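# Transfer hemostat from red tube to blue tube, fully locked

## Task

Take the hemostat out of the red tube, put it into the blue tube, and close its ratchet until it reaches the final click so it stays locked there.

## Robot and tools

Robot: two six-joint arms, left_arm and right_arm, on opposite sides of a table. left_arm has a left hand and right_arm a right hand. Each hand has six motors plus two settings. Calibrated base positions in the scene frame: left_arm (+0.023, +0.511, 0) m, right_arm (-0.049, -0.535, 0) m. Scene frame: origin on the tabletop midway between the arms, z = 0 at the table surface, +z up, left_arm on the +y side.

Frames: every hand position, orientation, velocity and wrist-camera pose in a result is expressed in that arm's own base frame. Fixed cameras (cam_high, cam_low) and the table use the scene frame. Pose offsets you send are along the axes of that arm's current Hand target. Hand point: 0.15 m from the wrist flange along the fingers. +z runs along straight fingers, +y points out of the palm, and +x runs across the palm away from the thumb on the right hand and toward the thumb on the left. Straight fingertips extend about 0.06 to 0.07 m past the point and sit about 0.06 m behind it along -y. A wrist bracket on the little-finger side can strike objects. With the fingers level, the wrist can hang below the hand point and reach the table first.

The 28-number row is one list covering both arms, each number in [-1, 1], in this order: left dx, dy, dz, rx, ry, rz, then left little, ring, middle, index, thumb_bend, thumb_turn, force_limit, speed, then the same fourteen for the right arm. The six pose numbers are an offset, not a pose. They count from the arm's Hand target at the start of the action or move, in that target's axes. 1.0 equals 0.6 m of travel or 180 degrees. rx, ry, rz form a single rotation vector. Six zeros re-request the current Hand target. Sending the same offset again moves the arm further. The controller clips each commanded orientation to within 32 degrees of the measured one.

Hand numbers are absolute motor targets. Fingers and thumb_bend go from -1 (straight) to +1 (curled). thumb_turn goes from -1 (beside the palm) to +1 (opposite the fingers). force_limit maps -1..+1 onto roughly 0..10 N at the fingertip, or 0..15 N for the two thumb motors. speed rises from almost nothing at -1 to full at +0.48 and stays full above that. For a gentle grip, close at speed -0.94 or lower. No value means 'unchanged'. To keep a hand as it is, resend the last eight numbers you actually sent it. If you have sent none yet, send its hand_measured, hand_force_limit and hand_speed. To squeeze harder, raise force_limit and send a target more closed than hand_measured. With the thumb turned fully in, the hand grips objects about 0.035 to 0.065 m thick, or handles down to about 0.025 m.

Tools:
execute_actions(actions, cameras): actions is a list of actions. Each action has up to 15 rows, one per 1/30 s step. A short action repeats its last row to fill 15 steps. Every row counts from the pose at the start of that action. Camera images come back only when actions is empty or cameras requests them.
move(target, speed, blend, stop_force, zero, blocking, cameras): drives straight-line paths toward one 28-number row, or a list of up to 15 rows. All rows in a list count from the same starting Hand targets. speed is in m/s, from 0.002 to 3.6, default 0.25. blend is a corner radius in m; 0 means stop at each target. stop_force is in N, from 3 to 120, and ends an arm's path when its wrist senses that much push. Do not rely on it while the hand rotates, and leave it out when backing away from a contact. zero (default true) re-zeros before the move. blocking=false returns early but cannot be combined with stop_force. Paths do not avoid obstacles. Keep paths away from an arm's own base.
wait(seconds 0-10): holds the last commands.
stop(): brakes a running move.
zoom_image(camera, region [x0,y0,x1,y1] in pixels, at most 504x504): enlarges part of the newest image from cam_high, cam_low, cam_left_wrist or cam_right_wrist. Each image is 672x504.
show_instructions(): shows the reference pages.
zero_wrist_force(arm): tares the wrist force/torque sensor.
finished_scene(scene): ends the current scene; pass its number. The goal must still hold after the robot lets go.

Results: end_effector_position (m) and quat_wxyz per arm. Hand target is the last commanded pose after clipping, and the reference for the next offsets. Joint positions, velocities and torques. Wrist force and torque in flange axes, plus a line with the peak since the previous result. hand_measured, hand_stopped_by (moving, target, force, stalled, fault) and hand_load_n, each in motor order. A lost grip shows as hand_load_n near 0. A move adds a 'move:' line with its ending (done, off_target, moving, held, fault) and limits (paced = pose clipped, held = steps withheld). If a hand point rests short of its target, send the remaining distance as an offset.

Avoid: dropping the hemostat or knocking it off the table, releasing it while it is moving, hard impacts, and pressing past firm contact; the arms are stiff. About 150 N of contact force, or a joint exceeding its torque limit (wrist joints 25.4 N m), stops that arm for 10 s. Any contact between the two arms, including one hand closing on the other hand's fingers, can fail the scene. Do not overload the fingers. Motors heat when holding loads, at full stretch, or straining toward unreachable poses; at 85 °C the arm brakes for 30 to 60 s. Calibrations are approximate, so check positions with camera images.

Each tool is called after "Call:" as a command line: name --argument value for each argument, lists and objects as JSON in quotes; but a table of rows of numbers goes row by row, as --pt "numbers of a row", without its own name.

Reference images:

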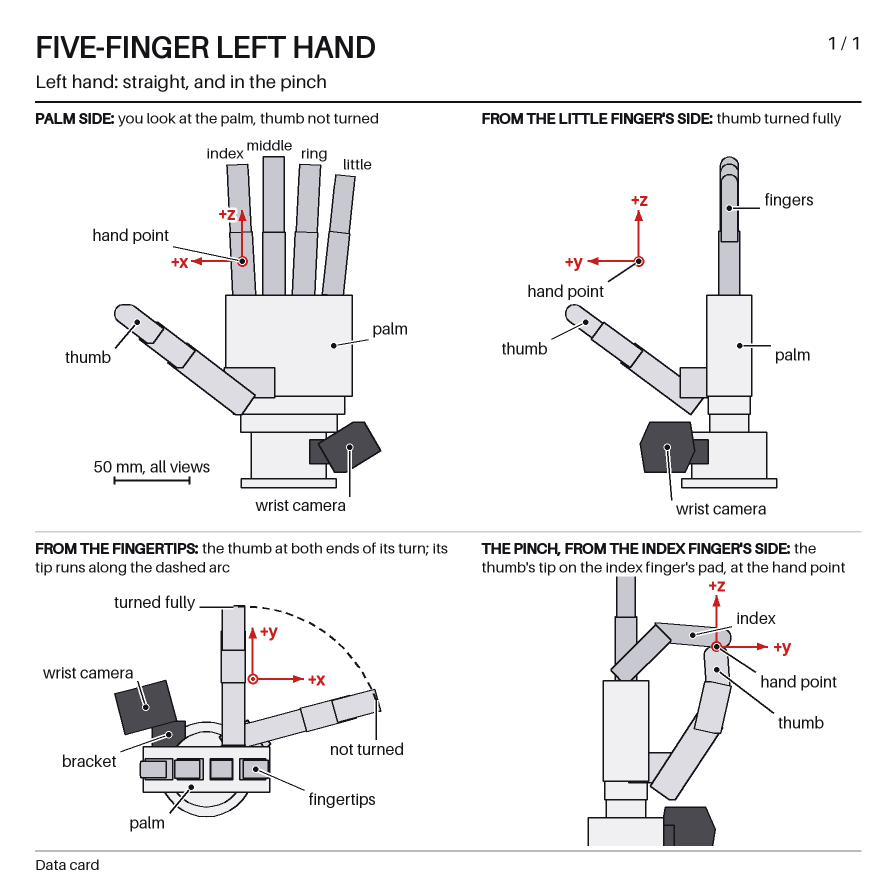

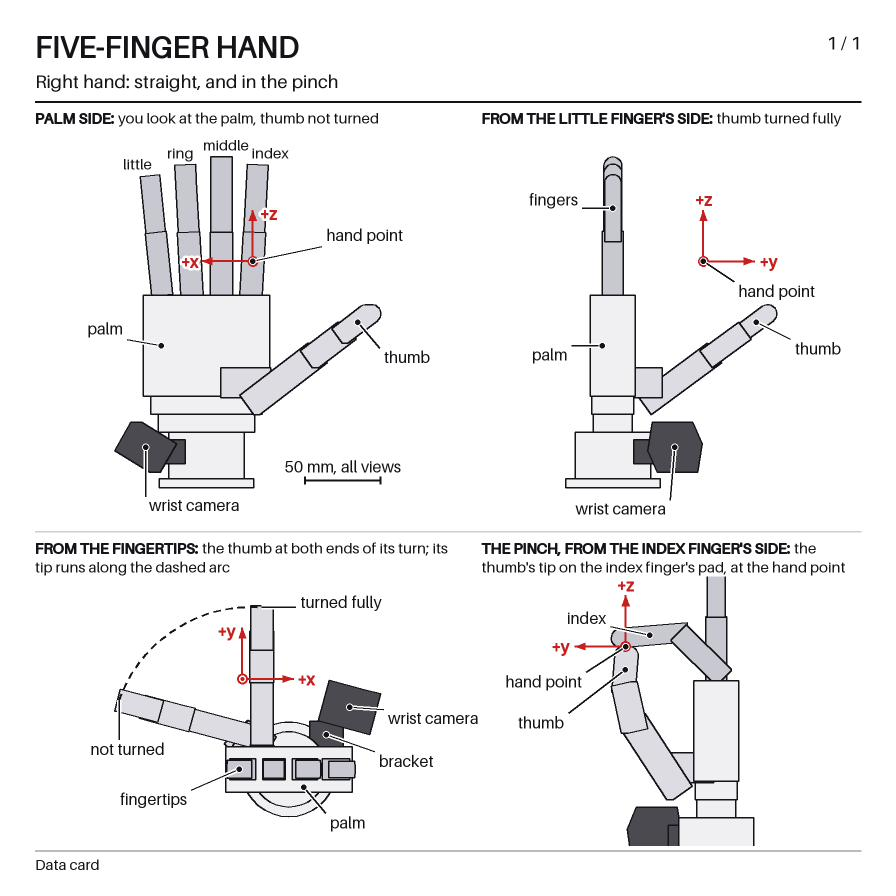

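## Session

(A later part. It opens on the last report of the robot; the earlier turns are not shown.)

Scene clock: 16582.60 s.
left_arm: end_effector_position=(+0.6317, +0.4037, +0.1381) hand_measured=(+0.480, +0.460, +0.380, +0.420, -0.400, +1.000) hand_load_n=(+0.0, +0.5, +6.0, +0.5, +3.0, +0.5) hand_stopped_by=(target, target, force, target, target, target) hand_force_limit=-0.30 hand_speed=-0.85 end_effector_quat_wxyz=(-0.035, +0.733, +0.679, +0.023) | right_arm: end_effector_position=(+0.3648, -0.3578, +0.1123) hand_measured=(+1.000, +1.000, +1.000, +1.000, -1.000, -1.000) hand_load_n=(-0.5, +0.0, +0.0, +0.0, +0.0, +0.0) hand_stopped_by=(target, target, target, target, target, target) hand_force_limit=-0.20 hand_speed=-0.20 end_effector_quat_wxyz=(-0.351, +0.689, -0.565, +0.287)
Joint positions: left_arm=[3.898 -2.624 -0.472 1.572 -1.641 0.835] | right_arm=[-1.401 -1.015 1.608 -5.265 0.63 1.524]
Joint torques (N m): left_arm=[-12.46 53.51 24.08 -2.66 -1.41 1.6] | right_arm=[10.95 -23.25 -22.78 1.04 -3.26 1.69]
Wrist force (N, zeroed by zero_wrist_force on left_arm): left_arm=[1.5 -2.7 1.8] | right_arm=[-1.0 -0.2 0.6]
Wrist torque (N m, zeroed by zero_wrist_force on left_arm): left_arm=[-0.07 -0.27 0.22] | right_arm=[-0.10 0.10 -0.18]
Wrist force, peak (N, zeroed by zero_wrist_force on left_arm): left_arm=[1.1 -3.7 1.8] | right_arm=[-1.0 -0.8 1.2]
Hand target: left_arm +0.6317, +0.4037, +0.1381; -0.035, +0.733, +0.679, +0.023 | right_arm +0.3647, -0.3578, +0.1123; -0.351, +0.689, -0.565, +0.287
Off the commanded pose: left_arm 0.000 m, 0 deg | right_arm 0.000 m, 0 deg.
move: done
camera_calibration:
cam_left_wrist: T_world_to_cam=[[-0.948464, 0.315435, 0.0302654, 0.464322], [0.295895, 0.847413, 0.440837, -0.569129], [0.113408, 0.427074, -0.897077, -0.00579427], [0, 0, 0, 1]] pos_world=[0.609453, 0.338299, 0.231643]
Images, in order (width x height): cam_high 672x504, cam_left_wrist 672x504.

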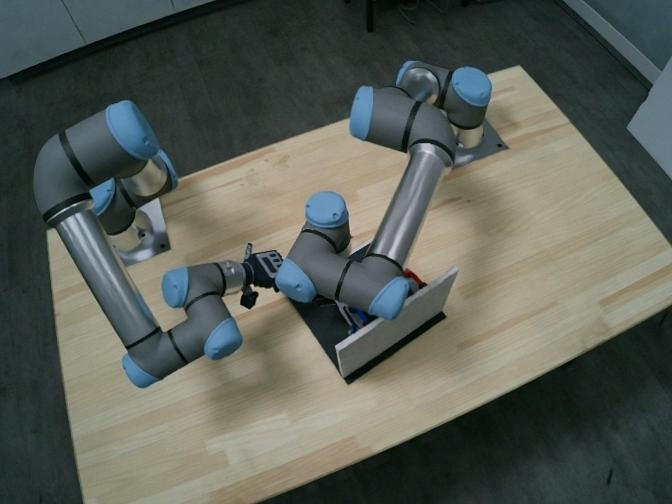

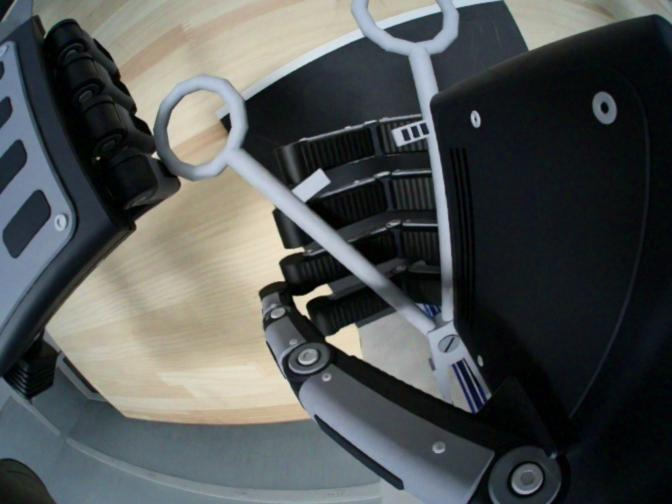

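Call:
move --target '[0.00136,0.00482,0,0,0,0,0.48,0.46,0.44,0.42,-0.4,1,-0.3,-0.85,0,0,0,0,0,0,1,1,1,1,-1,-1,-0.2,-0.2]' --speed 0.005 --stop_force 12 --cameras '["cam_left_wrist", "cam_high"]'

Call:
zoom_image --camera "cam_left_wrist" --region '[60, 0, 480, 420]'

Call:
zoom_image --camera "cam_high" --region '[320, 280, 370, 335]'

Scene clock: 16611.80 s.
left_arm: end_effector_position=(+0.6346, +0.4042, +0.1381) hand_measured=(+0.480, +0.460, +0.380, +0.420, -0.400, +1.000) hand_load_n=(+0.0, +1.0, +6.0, +1.0, +3.0, +0.0) hand_stopped_by=(target, target, force, target, target, target) hand_force_limit=-0.30 hand_speed=-0.85 end_effector_quat_wxyz=(-0.035, +0.733, +0.679, +0.023) | right_arm: end_effector_position=(+0.3648, -0.3578, +0.1123) hand_measured=(+1.000, +1.000, +1.000, +1.000, -1.000, -1.000) hand_load_n=(-1.0, +0.5, +0.0, +0.0, +0.0, -0.5) hand_stopped_by=(target, target, target, target, target, target) hand_force_limit=-0.20 hand_speed=-0.20 end_effector_quat_wxyz=(-0.351, +0.689, -0.565, +0.287)
Joint positions: left_arm=[3.895 -2.639 -0.442 1.557 -1.641 0.832] | right_arm=[-1.401 -1.015 1.608 -5.265 0.63 1.524]
Joint torques (N m): left_arm=[-7.18 66.18 7.43 2.06 -0.64 -0.28] | right_arm=[-6.48 -24.68 -11.95 4.07 -2.84 -0.89]
Wrist force (N, zeroed by zero_wrist_force on left_arm): left_arm=[-2.2 -10.5 2.9] | right_arm=[-1.2 1.2 -1.9]
Wrist torque (N m, zeroed by zero_wrist_force on left_arm): left_arm=[-0.36 -0.18 0.02] | right_arm=[0.04 0.23 -0.12]
Wrist force, peak (N, zeroed by zero_wrist_force on left_arm): left_arm=[-3.0 -10.6 4.0] | right_arm=[-1.3 1.2 -2.4]
Hand target: left_arm +0.6346, +0.4042, +0.1381; -0.035, +0.733, +0.679, +0.023 | right_arm +0.3647, -0.3578, +0.1123; -0.351, +0.689, -0.565, +0.287
Off the commanded pose: left_arm 0.000 m, 0 deg | right_arm 0.000 m, 0 deg.
move: done
camera_calibration:
cam_left_wrist: T_world_to_cam=[[-0.948422, 0.31557, 0.030194, 0.466924], [0.295992, 0.847406, 0.440786, -0.570571], [0.113512, 0.426988, -0.897104, -0.0064191], [0, 0, 0, 1]] pos_world=[0.612453, 0.338899, 0.231642]
Images, in order (width x height): cam_high 672x504, cam_left_wrist 672x504.

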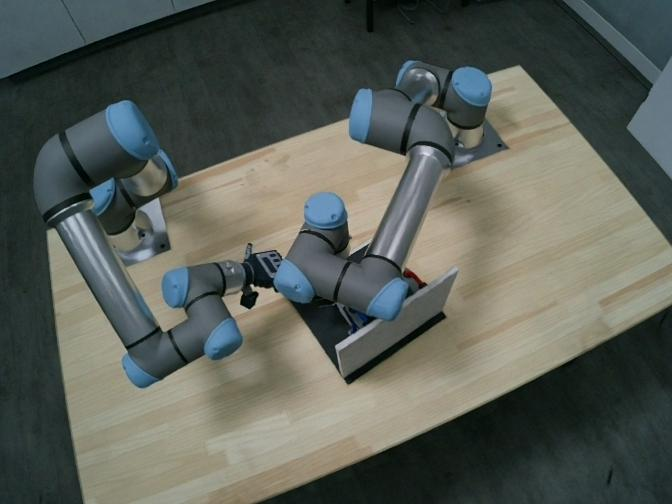

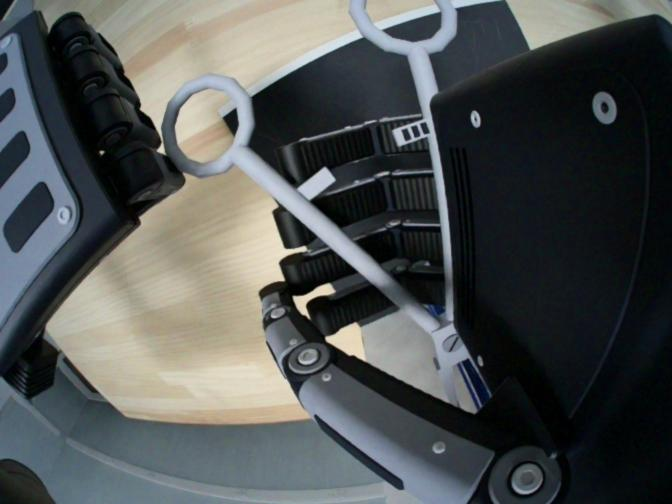

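Scaled by 1.200 from the camera's 672x504 image, which has a finer 960x720 frame.

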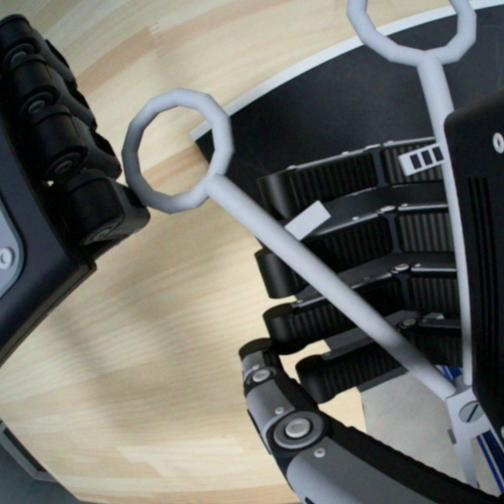

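Scaled by 9.164 from the camera's 672x504 image, which has a finer 960x720 frame.

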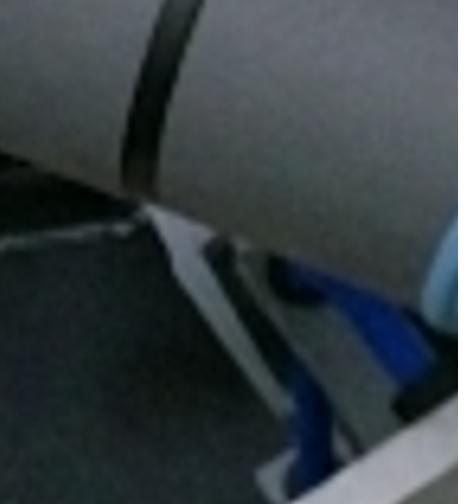

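Call:
zoom_image --camera "cam_left_wrist" --region '[400, 300, 520, 420]'

Call:
zoom_image --camera "cam_high" --region '[315, 290, 375, 340]'

Scaled by 4.200 from the camera's 672x504 image, which has a finer 960x720 frame.

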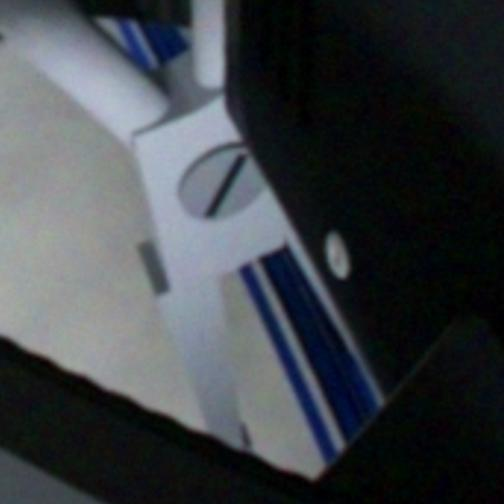

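Scaled by 8.400 from the camera's 672x504 image, which has a finer 960x720 frame.

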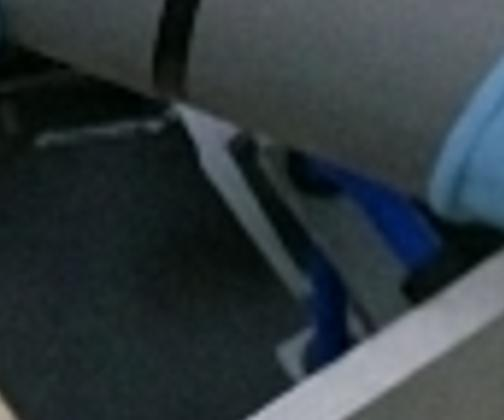

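Call:
move --target '[-0.00158,-0.00562,0,0,0,0,0.48,0.46,0.44,0.42,-0.4,1,-0.3,-0.85,0,-0.00343,0.00472,0,0,0,1,1,1,1,-1,-1,-0.2,-0.2]' --speed 0.005 --cameras '["cam_left_wrist", "cam_high"]'

Call:
zoom_image --camera "cam_left_wrist" --region '[400, 300, 520, 420]'

Call:
zoom_image --camera "cam_high" --region '[320, 280, 370, 335]'

Scene clock: 16695.50 s.
left_arm: end_effector_position=(+0.6311, +0.4035, +0.1380) hand_measured=(+0.480, +0.460, +0.380, +0.420, -0.400, +1.000) hand_load_n=(+0.0, +1.0, +6.0, +0.5, +3.0, +0.5) hand_stopped_by=(target, target, force, target, target, target) hand_force_limit=-0.30 hand_speed=-0.85 end_effector_quat_wxyz=(-0.035, +0.733, +0.679, +0.023) | right_arm: end_effector_position=(+0.3682, -0.3571, +0.1123) hand_measured=(+1.000, +1.000, +1.000, +1.000, -1.000, -1.000) hand_load_n=(+0.0, +0.0, +0.5, +0.0, +0.0, +0.0) hand_stopped_by=(target, target, target, target, target, target) hand_force_limit=-0.20 hand_speed=-0.20 end_effector_quat_wxyz=(-0.351, +0.689, -0.565, +0.287)
Joint positions: left_arm=[3.898 -2.621 -0.477 1.574 -1.641 0.835] | right_arm=[-1.393 -1.014 1.603 -5.273 0.63 1.537]
Joint torques (N m): left_arm=[8.7 52.72 27.52 -1.97 1.66 2.21] | right_arm=[1.84 -24.59 -20.36 1.65 -3.15 0.37]
Wrist force (N, zeroed by zero_wrist_force on left_arm): left_arm=[2.4 0.2 1.0] | right_arm=[-1.0 -1.1 1.7]
Wrist torque (N m, zeroed by zero_wrist_force on left_arm): left_arm=[0.11 -0.26 0.07] | right_arm=[-0.17 0.04 -0.23]
Wrist force, peak (N, zeroed by zero_wrist_force on left_arm): left_arm=[-2.1 -10.7 3.1] | right_arm=[-1.3 1.4 -2.3]
Hand target: left_arm +0.6312, +0.4036, +0.1381; -0.035, +0.733, +0.679, +0.023 | right_arm +0.3682, -0.3571, +0.1123; -0.351, +0.689, -0.565, +0.287
Off the commanded pose: left_arm 0.000 m, 0 deg | right_arm 0.000 m, 0 deg.
move: done
camera_calibration:
cam_left_wrist: T_world_to_cam=[[-0.948421, 0.315573, 0.030193, 0.463823], [0.295999, 0.847424, 0.440746, -0.568943], [0.113501, 0.42695, -0.897124, -0.00569902], [0, 0, 0, 1]] pos_world=[0.608953, 0.338199, 0.231642]
Images, in order (width x height): cam_high 672x504, cam_left_wrist 672x504.

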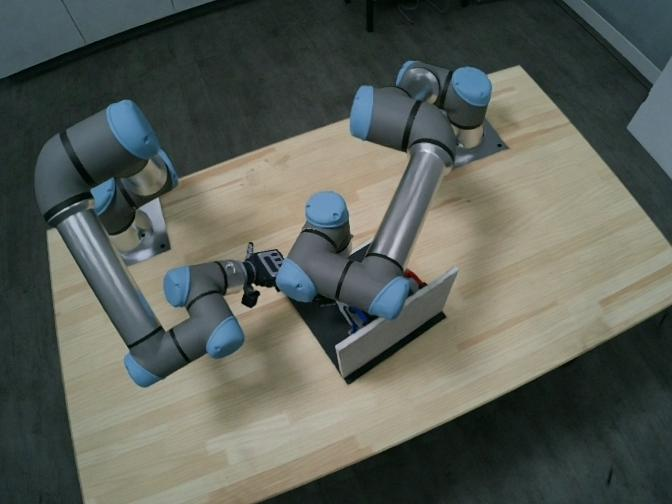

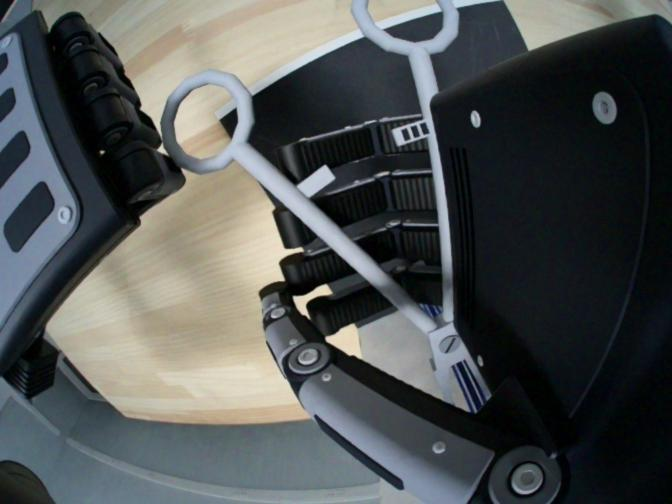

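Scaled by 4.200 from the camera's 672x504 image, which has a finer 960x720 frame.

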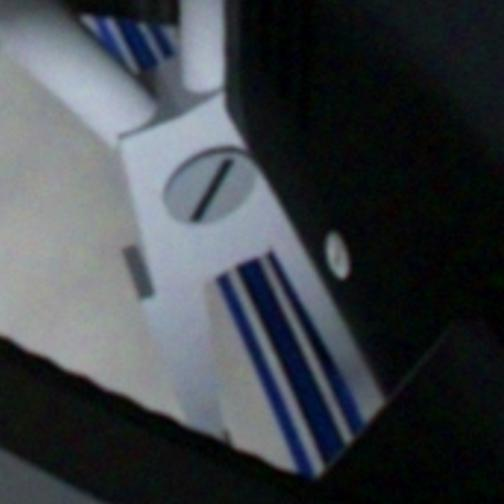

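Scaled by 9.164 from the camera's 672x504 image, which has a finer 960x720 frame.

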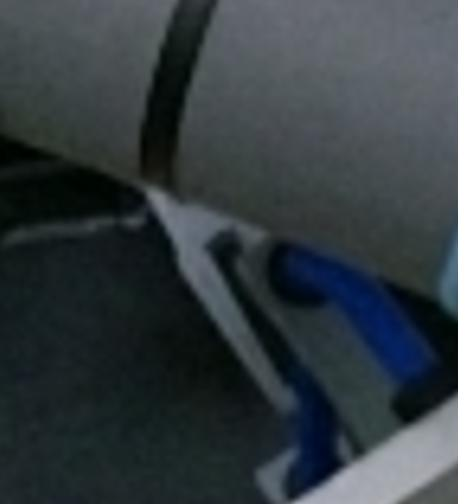

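Call:
move --target '[0.00093,-0.00167,0.0001,0.00055,-0.00012,-0.00665,0.48,0.46,0.44,0.42,-0.4,1,-0.3,-0.85,0,-0.00382,0.00526,0,0,0,1,1,1,1,-1,-1,-0.2,-0.2]' --speed 0.005 --stop_force 12 --cameras '["cam_left_wrist", "cam_high"]'

Call:
zoom_image --camera "cam_left_wrist" --region '[140, 0, 520, 380]'

Call:
zoom_image --camera "cam_high" --region '[320, 280, 370, 335]'

Scene clock: 16746.47 s.
left_arm: end_effector_position=(+0.6302, +0.4042, +0.1381) hand_measured=(+0.480, +0.460, +0.380, +0.420, -0.400, +1.000) hand_load_n=(+0.5, +0.5, +6.0, +0.0, +3.0, +0.5) hand_stopped_by=(target, target, force, target, target, target) hand_force_limit=-0.30 hand_speed=-0.85 end_effector_quat_wxyz=(-0.035, +0.726, +0.686, +0.023) | right_arm: end_effector_position=(+0.3720, -0.3563, +0.1122) hand_measured=(+1.000, +1.000, +1.000, +1.000, -1.000, -1.000) hand_load_n=(-0.5, +0.5, +0.0, +0.0, +0.0, -0.5) hand_stopped_by=(target, target, target, target, target, target) hand_force_limit=-0.20 hand_speed=-0.20 end_effector_quat_wxyz=(-0.351, +0.689, -0.565, +0.287)
Joint positions: left_arm=[3.897 -2.62 -0.48 1.574 -1.642 0.814] | right_arm=[-1.385 -1.013 1.599 -5.28 0.63 1.552]
Joint torques (N m): left_arm=[-13.8 63.24 7.45 0.38 -1.3 1.7] | right_arm=[6.33 -24.24 -20.34 1.85 -3.64 -0.24]
Wrist force (N, zeroed by zero_wrist_force on left_arm): left_arm=[1.4 -2.4 1.7] | right_arm=[-0.9 -0.3 0.0]
Wrist torque (N m, zeroed by zero_wrist_force on left_arm): left_arm=[-0.03 -0.20 0.27] | right_arm=[-0.09 0.12 -0.19]
Wrist force, peak (N, zeroed by zero_wrist_force on left_arm): left_arm=[1.7 -2.4 1.8] | right_arm=[-0.9 -1.0 1.6]
Hand target: left_arm +0.6302, +0.4042, +0.1381; -0.035, +0.726, +0.686, +0.023 | right_arm +0.3720, -0.3564, +0.1122; -0.351, +0.689, -0.565, +0.287
Off the commanded pose: left_arm 0.000 m, 0 deg | right_arm 0.000 m, 0 deg.
move: done
camera_calibration:
cam_left_wrist: T_world_to_cam=[[-0.954867, 0.295487, 0.0302889, 0.474914], [0.278079, 0.853425, 0.440837, -0.560327], [0.104412, 0.429363, -0.897076, -0.00109845], [0, 0, 0, 1]] pos_world=[0.60941, 0.338338, 0.231643]
Images, in order (width x height): cam_high 672x504, cam_left_wrist 672x504.

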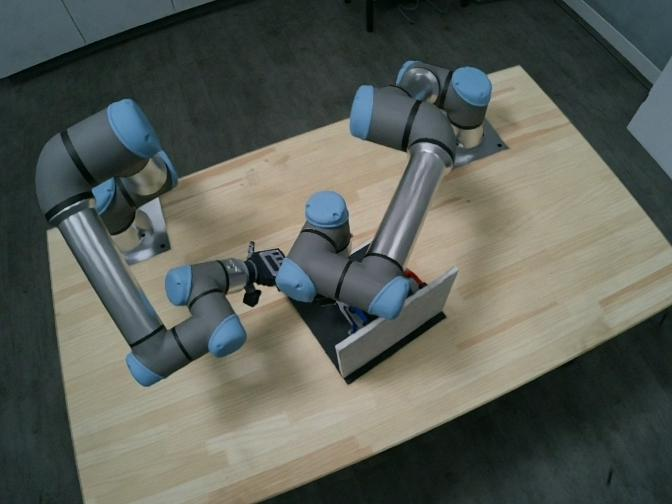

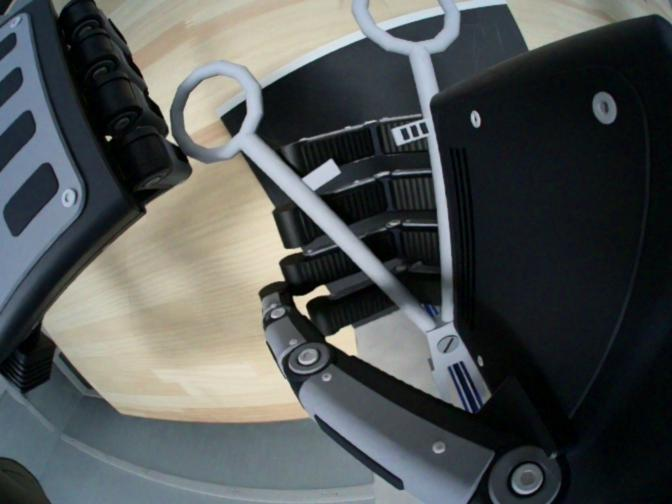

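Scaled by 1.326 from the camera's 672x504 image, which has a finer 960x720 frame.

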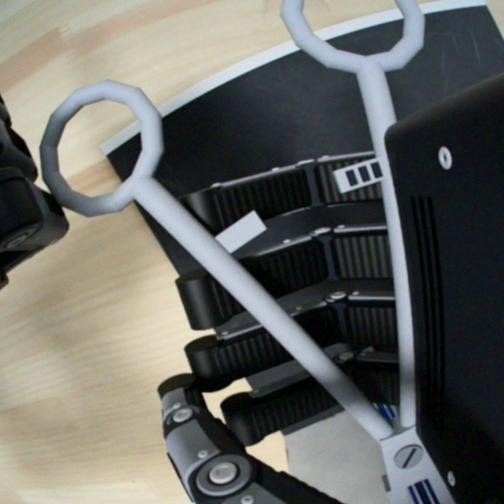

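Scaled by 9.164 from the camera's 672x504 image, which has a finer 960x720 frame.

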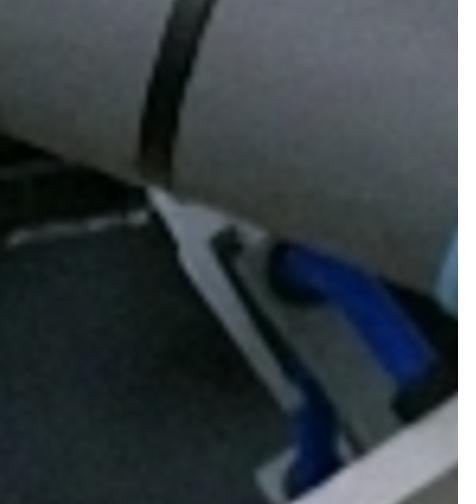

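Call:
move --target '[0,0,0,0,0,0,-0.5,0.46,0.44,0.42,-0.4,1,-0.3,-0.85,-0.0067,0,0,0,0,0,1,1,1,1,-1,-1,-0.2,-0.2]' --speed 0.01 --cameras '["cam_left_wrist"]'

Call:
zoom_image --camera "cam_left_wrist" --region '[140, 0, 520, 380]'

Scene clock: 16822.40 s.
left_arm: end_effector_position=(+0.6302, +0.4042, +0.1381) hand_measured=(-0.500, +0.460, +0.380, +0.420, -0.400, +1.000) hand_load_n=(+0.0, +1.0, +6.0, +0.0, +3.0, +0.0) hand_stopped_by=(target, target, force, target, target, target) hand_force_limit=-0.30 hand_speed=-0.85 end_effector_quat_wxyz=(-0.035, +0.726, +0.686, +0.023) | right_arm: end_effector_position=(+0.3712, -0.3524, +0.1123) hand_measured=(+1.000, +1.000, +1.000, +1.000, -1.000, -1.000) hand_load_n=(+0.0, +0.0, +0.0, +0.0, +0.0, +0.0) hand_stopped_by=(target, target, target, target, target, target) hand_force_limit=-0.20 hand_speed=-0.20 end_effector_quat_wxyz=(-0.351, +0.689, -0.565, +0.287)
Joint positions: left_arm=[3.897 -2.62 -0.48 1.574 -1.642 0.814] | right_arm=[-1.385 -1.021 1.612 -5.286 0.63 1.551]
Joint torques (N m): left_arm=[-10.18 55.26 28.4 -2.39 0.69 2.5] | right_arm=[-11.03 -24.87 -22.54 4.46 -2.3 -1.79]
Wrist force (N, zeroed by zero_wrist_force on left_arm): left_arm=[2.2 -0.5 1.4] | right_arm=[-0.8 -1.0 1.4]
Wrist torque (N m, zeroed by zero_wrist_force on left_arm): left_arm=[0.02 -0.28 0.17] | right_arm=[-0.15 0.02 -0.21]
Wrist force, peak (N, zeroed by zero_wrist_force on left_arm): left_arm=[1.7 -2.6 1.8] | right_arm=[-0.9 -1.1 1.8]
Hand target: left_arm +0.6302, +0.4042, +0.1381; -0.035, +0.726, +0.686, +0.023 | right_arm +0.3712, -0.3524, +0.1123; -0.351, +0.689, -0.565, +0.287
Off the commanded pose: left_arm 0.000 m, 0 deg | right_arm 0.000 m, 0 deg.
move: done
camera_calibration:
cam_left_wrist: T_world_to_cam=[[-0.95483, 0.295609, 0.0302456, 0.474861], [0.278167, 0.853385, 0.440859, -0.560373], [0.104511, 0.429359, -0.897067, -0.0011598], [0, 0, 0, 1]] pos_world=[0.60941, 0.338339, 0.231643]
Images, in order (width x height): cam_left_wrist 672x504.

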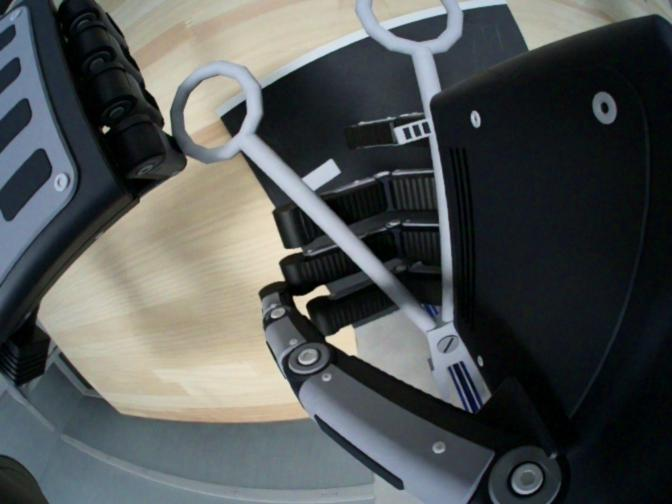

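Scaled by 1.326 from the camera's 672x504 image, which has a finer 960x720 frame.

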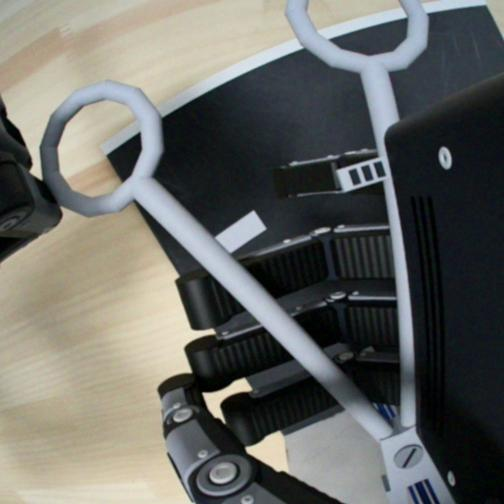

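Call:
move --target '[0.00203,0.00093,0.00015,0.00069,-0.00015,-0.00831,-0.5,0.46,0.44,0.42,-0.4,1,-0.3,-0.85,0,-0.00294,0.00405,0,0,0,1,1,1,1,-1,-1,-0.2,-0.2]' --speed 0.005 --stop_force 12 --cameras '["cam_left_wrist", "cam_high"]'

Call:
zoom_image --camera "cam_left_wrist" --region '[140, 0, 520, 380]'

Call:
zoom_image --camera "cam_high" --region '[320, 280, 370, 335]'

Scene clock: 16850.90 s.
left_arm: end_effector_position=(+0.6308, +0.4054, +0.1381) hand_measured=(-0.500, +0.460, +0.380, +0.420, -0.400, +1.000) hand_load_n=(+0.0, +1.0, +6.5, +0.5, +3.0, +0.5) hand_stopped_by=(target, target, force, target, target, target) hand_force_limit=-0.30 hand_speed=-0.85 end_effector_quat_wxyz=(-0.036, +0.717, +0.696, +0.022) | right_arm: end_effector_position=(+0.3742, -0.3518, +0.1122) hand_measured=(+1.000, +1.000, +1.000, +1.000, -1.000, -1.000) hand_load_n=(-0.5, +0.0, +0.0, -0.5, +0.0, -0.5) hand_stopped_by=(target, target, target, target, target, target) hand_force_limit=-0.20 hand_speed=-0.20 end_effector_quat_wxyz=(-0.351, +0.689, -0.565, +0.287)
Joint positions: left_arm=[3.895 -2.628 -0.465 1.566 -1.643 0.785] | right_arm=[-1.378 -1.021 1.608 -5.292 0.63 1.563]
Joint torques (N m): left_arm=[-13.67 54.66 25.01 -2.01 -1 1.7] | right_arm=[9.39 -22.22 -20.83 1.09 -3.49 1.27]
Wrist force (N, zeroed by zero_wrist_force on left_arm): left_arm=[0.7 -6.7 3.1] | right_arm=[-1.2 0.6 -0.7]
Wrist torque (N m, zeroed by zero_wrist_force on left_arm): left_arm=[-0.27 -0.29 0.21] | right_arm=[-0.03 0.18 -0.15]
Wrist force, peak (N, zeroed by zero_wrist_force on left_arm): left_arm=[0.5 -6.8 2.9] | right_arm=[-0.9 -1.2 1.7]
Hand target: left_arm +0.6308, +0.4054, +0.1381; -0.036, +0.717, +0.696, +0.022 | right_arm +0.3742, -0.3518, +0.1122; -0.351, +0.689, -0.565, +0.287
Off the commanded pose: left_arm 0.000 m, 0 deg | right_arm 0.000 m, 0 deg.
move: done
camera_calibration:
cam_left_wrist: T_world_to_cam=[[-0.962277, 0.270377, 0.0303233, 0.489981], [0.255641, 0.860385, 0.440891, -0.550243], [0.093117, 0.432011, -0.897048, 0.0043514], [0, 0, 0, 1]] pos_world=[0.611757, 0.339062, 0.231643]
Images, in order (width x height): cam_high 672x504, cam_left_wrist 672x504.

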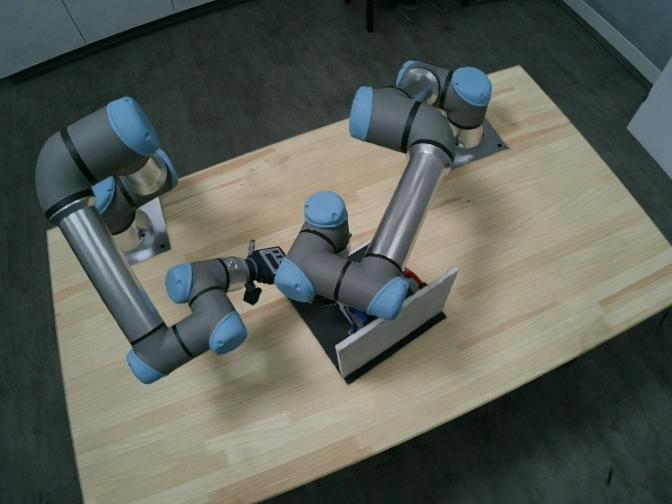

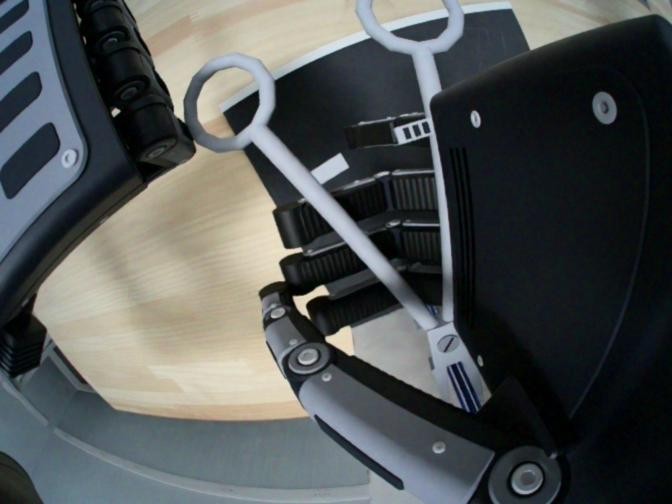

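Scaled by 1.326 from the camera's 672x504 image, which has a finer 960x720 frame.

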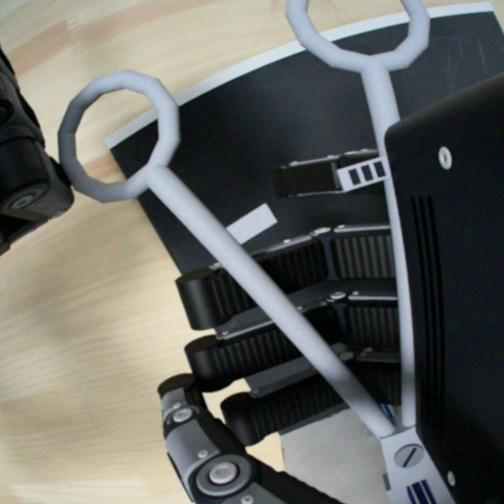

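Scaled by 9.164 from the camera's 672x504 image, which has a finer 960x720 frame.

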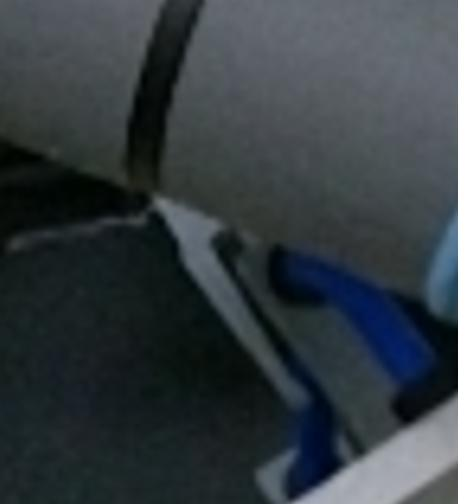

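Call:
move --target '[0.00078,-0.00182,0.0001,0.00046,-0.0001,-0.00554,-0.5,0.46,0.44,0.42,-0.4,1,-0.3,-0.85,0,-0.00343,0.00472,0,0,0,1,1,1,1,-1,-1,-0.2,-0.2]' --speed 0.005 --stop_force 12 --cameras '["cam_left_wrist", "cam_high"]'

Call:
zoom_image --camera "cam_left_wrist" --region '[140, 0, 520, 380]'

Call:
zoom_image --camera "cam_high" --region '[320, 280, 370, 335]'

Scene clock: 16873.17 s.
left_arm: end_effector_position=(+0.6298, +0.4059, +0.1381) hand_measured=(-0.500, +0.460, +0.380, +0.420, -0.400, +1.000) hand_load_n=(+0.0, +1.5, +6.0, +0.5, +3.0, +0.5) hand_stopped_by=(target, target, force, target, target, target) hand_force_limit=-0.30 hand_speed=-0.85 end_effector_quat_wxyz=(-0.036, +0.711, +0.702, +0.022) | right_arm: end_effector_position=(+0.3776, -0.3511, +0.1122) hand_measured=(+1.000, +1.000, +1.000, +1.000, -1.000, -1.000) hand_load_n=(-0.5, +0.0, +0.0, +0.0, +0.0, +0.0) hand_stopped_by=(target, target, target, target, target, target) hand_force_limit=-0.20 hand_speed=-0.20 end_effector_quat_wxyz=(-0.351, +0.689, -0.565, +0.287)
Joint positions: left_arm=[3.895 -2.626 -0.47 1.567 -1.644 0.767] | right_arm=[-1.37 -1.02 1.604 -5.299 0.63 1.576]
Joint torques (N m): left_arm=[-14.42 62.78 9.04 0.52 -0.99 1.8] | right_arm=[4.98 -24.03 -19.02 1.74 -3.26 -0.53]
Wrist force (N, zeroed by zero_wrist_force on left_arm): left_arm=[1.5 -5.0 2.5] | right_arm=[-1.3 0.3 -0.4]
Wrist torque (N m, zeroed by zero_wrist_force on left_arm): left_arm=[-0.16 -0.24 0.25] | right_arm=[-0.05 0.15 -0.16]
Wrist force, peak (N, zeroed by zero_wrist_force on left_arm): left_arm=[0.6 -7.0 3.1] | right_arm=[-1.3 0.6 -1.0]
Hand target: left_arm +0.6298, +0.4059, +0.1381; -0.036, +0.711, +0.702, +0.022 | right_arm +0.3776, -0.3511, +0.1122; -0.351, +0.689, -0.565, +0.287
Off the commanded pose: left_arm 0.000 m, 0 deg | right_arm 0.000 m, 0 deg.
move: done
camera_calibration:
cam_left_wrist: T_world_to_cam=[[-0.966858, 0.253517, 0.0302582, 0.498541], [0.240531, 0.864704, 0.440943, -0.542621], [0.0856223, 0.433607, -0.897025, 0.00831968], [0, 0, 0, 1]] pos_world=[0.611823, 0.33921, 0.231643]
Images, in order (width x height): cam_high 672x504, cam_left_wrist 672x504.

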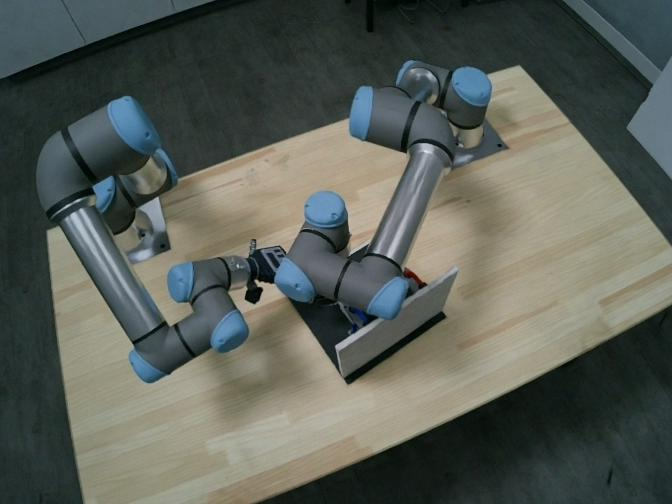

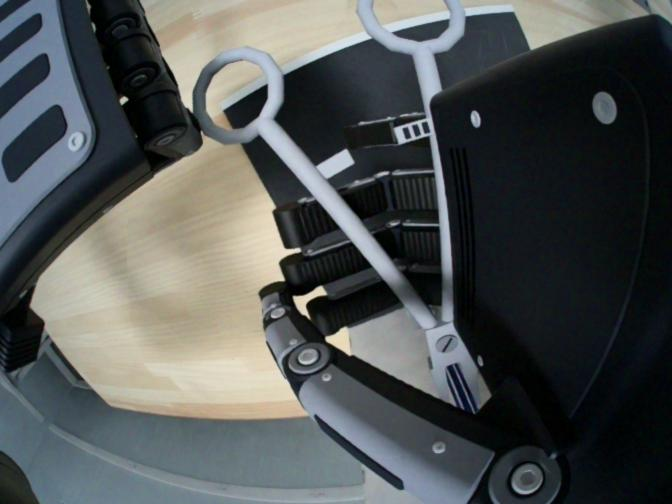

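Scaled by 1.326 from the camera's 672x504 image, which has a finer 960x720 frame.

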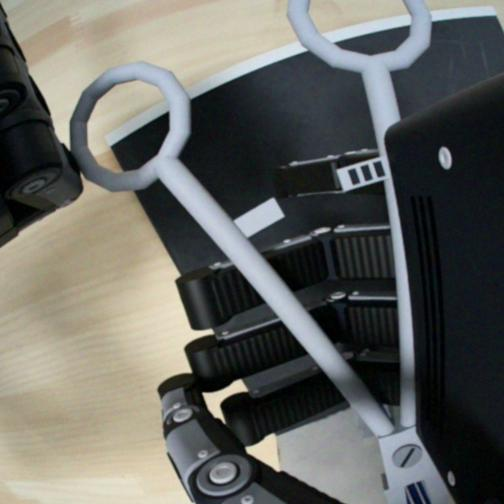

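Scaled by 9.164 from the camera's 672x504 image, which has a finer 960x720 frame.

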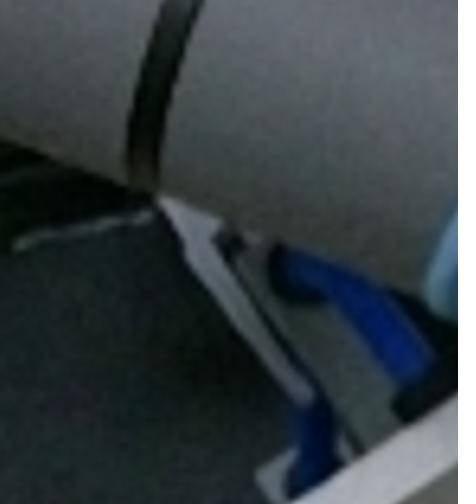

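Call:
move --target '[0.0012,-0.0002,0.0001,0.00046,-0.0001,-0.00554,-0.5,0.46,0.44,0.42,-0.4,1,-0.3,-0.85,0,-0.00245,0.00337,0,0,0,1,1,1,1,-1,-1,-0.2,-0.2]' --speed 0.005 --stop_force 15 --cameras '["cam_left_wrist"]'

Call:
zoom_image --camera "cam_left_wrist" --region '[140, 0, 520, 380]'

Scene clock: 16892.03 s.
left_arm: end_effector_position=(+0.6297, +0.4066, +0.1381) hand_measured=(-0.500, +0.460, +0.380, +0.420, -0.400, +1.000) hand_load_n=(+0.0, +1.5, +6.5, +0.5, +3.0, +0.0) hand_stopped_by=(target, target, force, target, target, target) hand_force_limit=-0.30 hand_speed=-0.85 end_effector_quat_wxyz=(-0.036, +0.705, +0.708, +0.022) | right_arm: end_effector_position=(+0.3801, -0.3506, +0.1122) hand_measured=(+1.000, +1.000, +1.000, +1.000, -1.000, -1.000) hand_load_n=(-1.0, +0.0, +0.0, +0.0, +0.0, +0.0) hand_stopped_by=(target, target, target, target, target, target) hand_force_limit=-0.20 hand_speed=-0.20 end_effector_quat_wxyz=(-0.351, +0.689, -0.565, +0.287)
Joint positions: left_arm=[3.894 -2.628 -0.465 1.563 -1.645 0.749] | right_arm=[-1.365 -1.02 1.601 -5.304 0.63 1.585]
Joint torques (N m): left_arm=[-14.28 52.05 27.83 -2.46 -0.98 1.57] | right_arm=[9.06 -23.12 -19.64 1.26 0.46 0.65]
Wrist force (N, zeroed by zero_wrist_force on left_arm): left_arm=[0.9 -6.4 2.5] | right_arm=[-1.1 0.7 -0.9]
Wrist torque (N m, zeroed by zero_wrist_force on left_arm): left_arm=[-0.17 -0.25 0.22] | right_arm=[-0.02 0.17 -0.14]
Wrist force, peak (N, zeroed by zero_wrist_force on left_arm): left_arm=[0.8 -6.9 2.9] | right_arm=[-1.2 0.8 -1.0]
Hand target: left_arm +0.6297, +0.4066, +0.1381; -0.036, +0.705, +0.708, +0.022 | right_arm +0.3800, -0.3506, +0.1122; -0.351, +0.689, -0.565, +0.287
Off the commanded pose: left_arm 0.000 m, 0 deg | right_arm 0.000 m, 0 deg.
move: done
camera_calibration:
cam_left_wrist: T_world_to_cam=[[-0.971142, 0.236562, 0.0303509, 0.507823], [0.225409, 0.868788, 0.440905, -0.535375], [0.0779331, 0.435023, -0.89704, 0.0122698], [0, 0, 0, 1]] pos_world=[0.612891, 0.339658, 0.231643]
Images, in order (width x height): cam_left_wrist 672x504.

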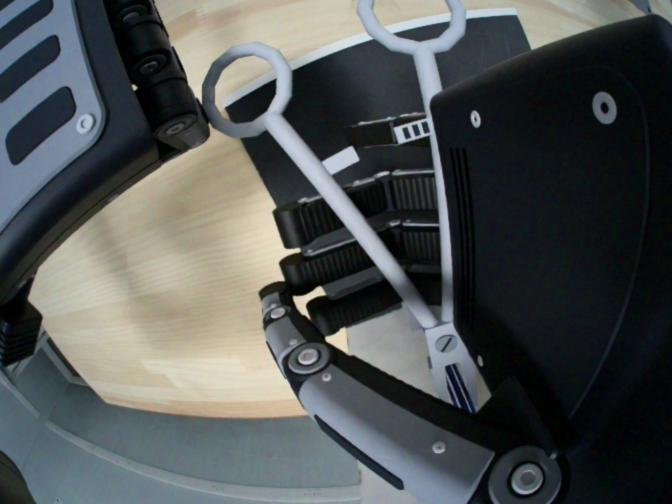

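Scaled by 1.326 from the camera's 672x504 image, which has a finer 960x720 frame.

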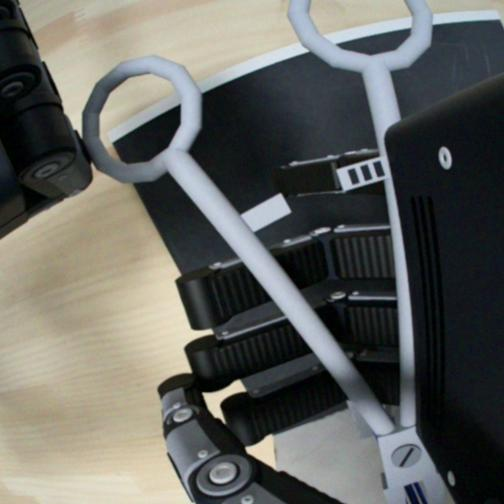

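Call:
move --target '[0.0012,0,0.0001,0.00046,-0.0001,-0.00554,-0.5,0.46,0.44,0.42,-0.4,1,-0.3,-0.85,0,-0.00216,0.00297,0,0,0,1,1,1,1,-1,-1,-0.2,-0.2]' --speed 0.005 --stop_force 15 --cameras '["cam_left_wrist", "cam_high"]'

Call:
zoom_image --camera "cam_left_wrist" --region '[140, 0, 520, 380]'

Call:
zoom_image --camera "cam_high" --region '[320, 280, 370, 335]'

Scene clock: 16908.90 s.
left_arm: end_effector_position=(+0.6297, +0.4073, +0.1381) hand_measured=(-0.500, +0.460, +0.380, +0.420, -0.400, +1.000) hand_load_n=(+0.0, +1.5, +6.0, +0.5, +3.0, +0.5) hand_stopped_by=(target, target, force, target, target, target) hand_force_limit=-0.30 hand_speed=-0.85 end_effector_quat_wxyz=(-0.036, +0.699, +0.714, +0.021) | right_arm: end_effector_position=(+0.3822, -0.3502, +0.1122) hand_measured=(+1.000, +1.000, +1.000, +1.000, -1.000, -1.000) hand_load_n=(-1.5, +0.0, +0.0, +0.0, +0.0, +0.0) hand_stopped_by=(target, target, target, target, target, target) hand_force_limit=-0.20 hand_speed=-0.20 end_effector_quat_wxyz=(-0.351, +0.689, -0.565, +0.287)
Joint positions: left_arm=[3.892 -2.632 -0.458 1.559 -1.646 0.73] | right_arm=[-1.36 -1.019 1.598 -5.308 0.63 1.594]
Joint torques (N m): left_arm=[-14.35 53.59 27.59 -2.23 -0.87 1.74] | right_arm=[7.7 -24.15 -22.01 1.05 1 1.01]
Wrist force (N, zeroed by zero_wrist_force on left_arm): left_arm=[0.9 -7.5 3.2] | right_arm=[-1.0 0.8 -1.1]
Wrist torque (N m, zeroed by zero_wrist_force on left_arm): left_arm=[-0.24 -0.24 0.22] | right_arm=[-0.02 0.18 -0.13]
Wrist force, peak (N, zeroed by zero_wrist_force on left_arm): left_arm=[0.9 -8.1 3.1] | right_arm=[-1.2 0.8 -1.3]
Hand target: left_arm +0.6297, +0.4073, +0.1381; -0.036, +0.699, +0.714, +0.021 | right_arm +0.3822, -0.3502, +0.1122; -0.351, +0.689, -0.565, +0.287
Off the commanded pose: left_arm 0.000 m, 0 deg | right_arm 0.000 m, 0 deg.
move: done
camera_calibration:
cam_left_wrist: T_world_to_cam=[[-0.975128, 0.219554, 0.0303508, 0.517084], [0.210184, 0.87255, 0.440998, -0.527978], [0.0703401, 0.436409, -0.896995, 0.0161651], [0, 0, 0, 1]] pos_world=[0.614059, 0.340105, 0.231643]
Images, in order (width x height): cam_high 672x504, cam_left_wrist 672x504.

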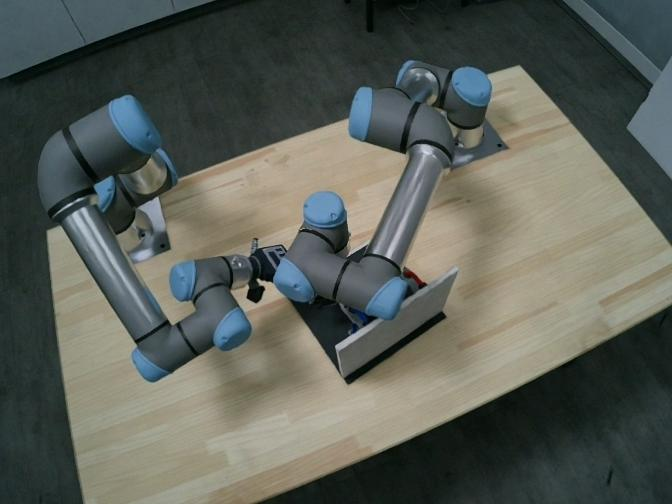

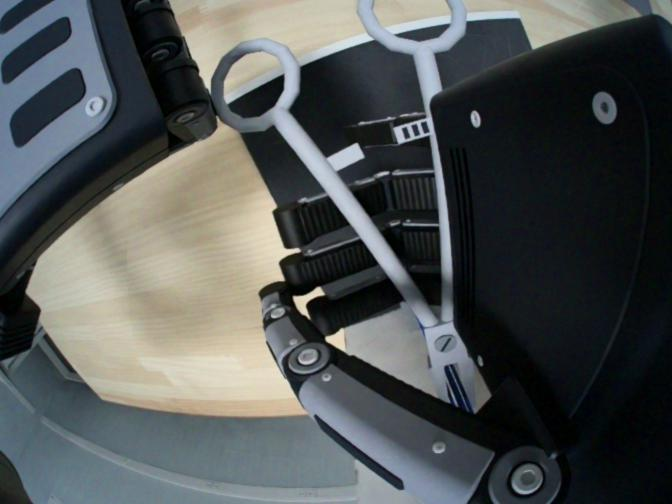

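Scaled by 1.326 from the camera's 672x504 image, which has a finer 960x720 frame.

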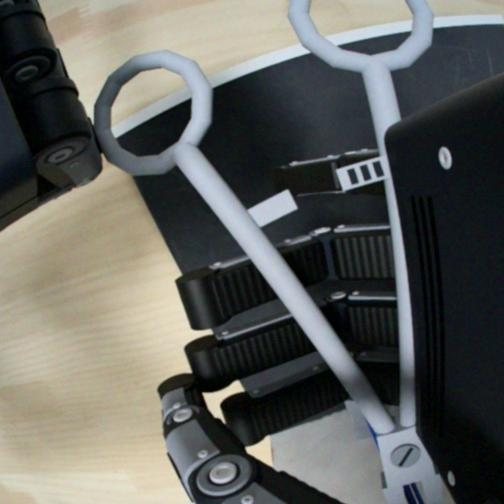

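Scaled by 9.164 from the camera's 672x504 image, which has a finer 960x720 frame.

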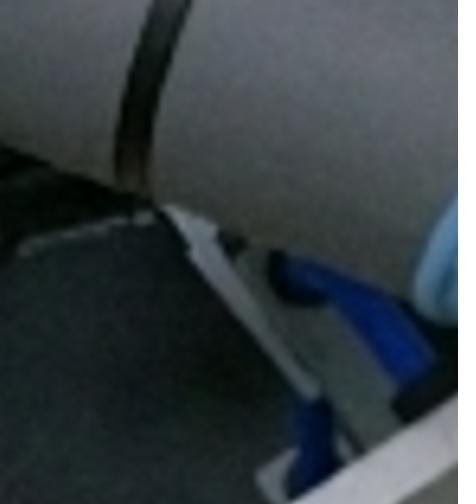

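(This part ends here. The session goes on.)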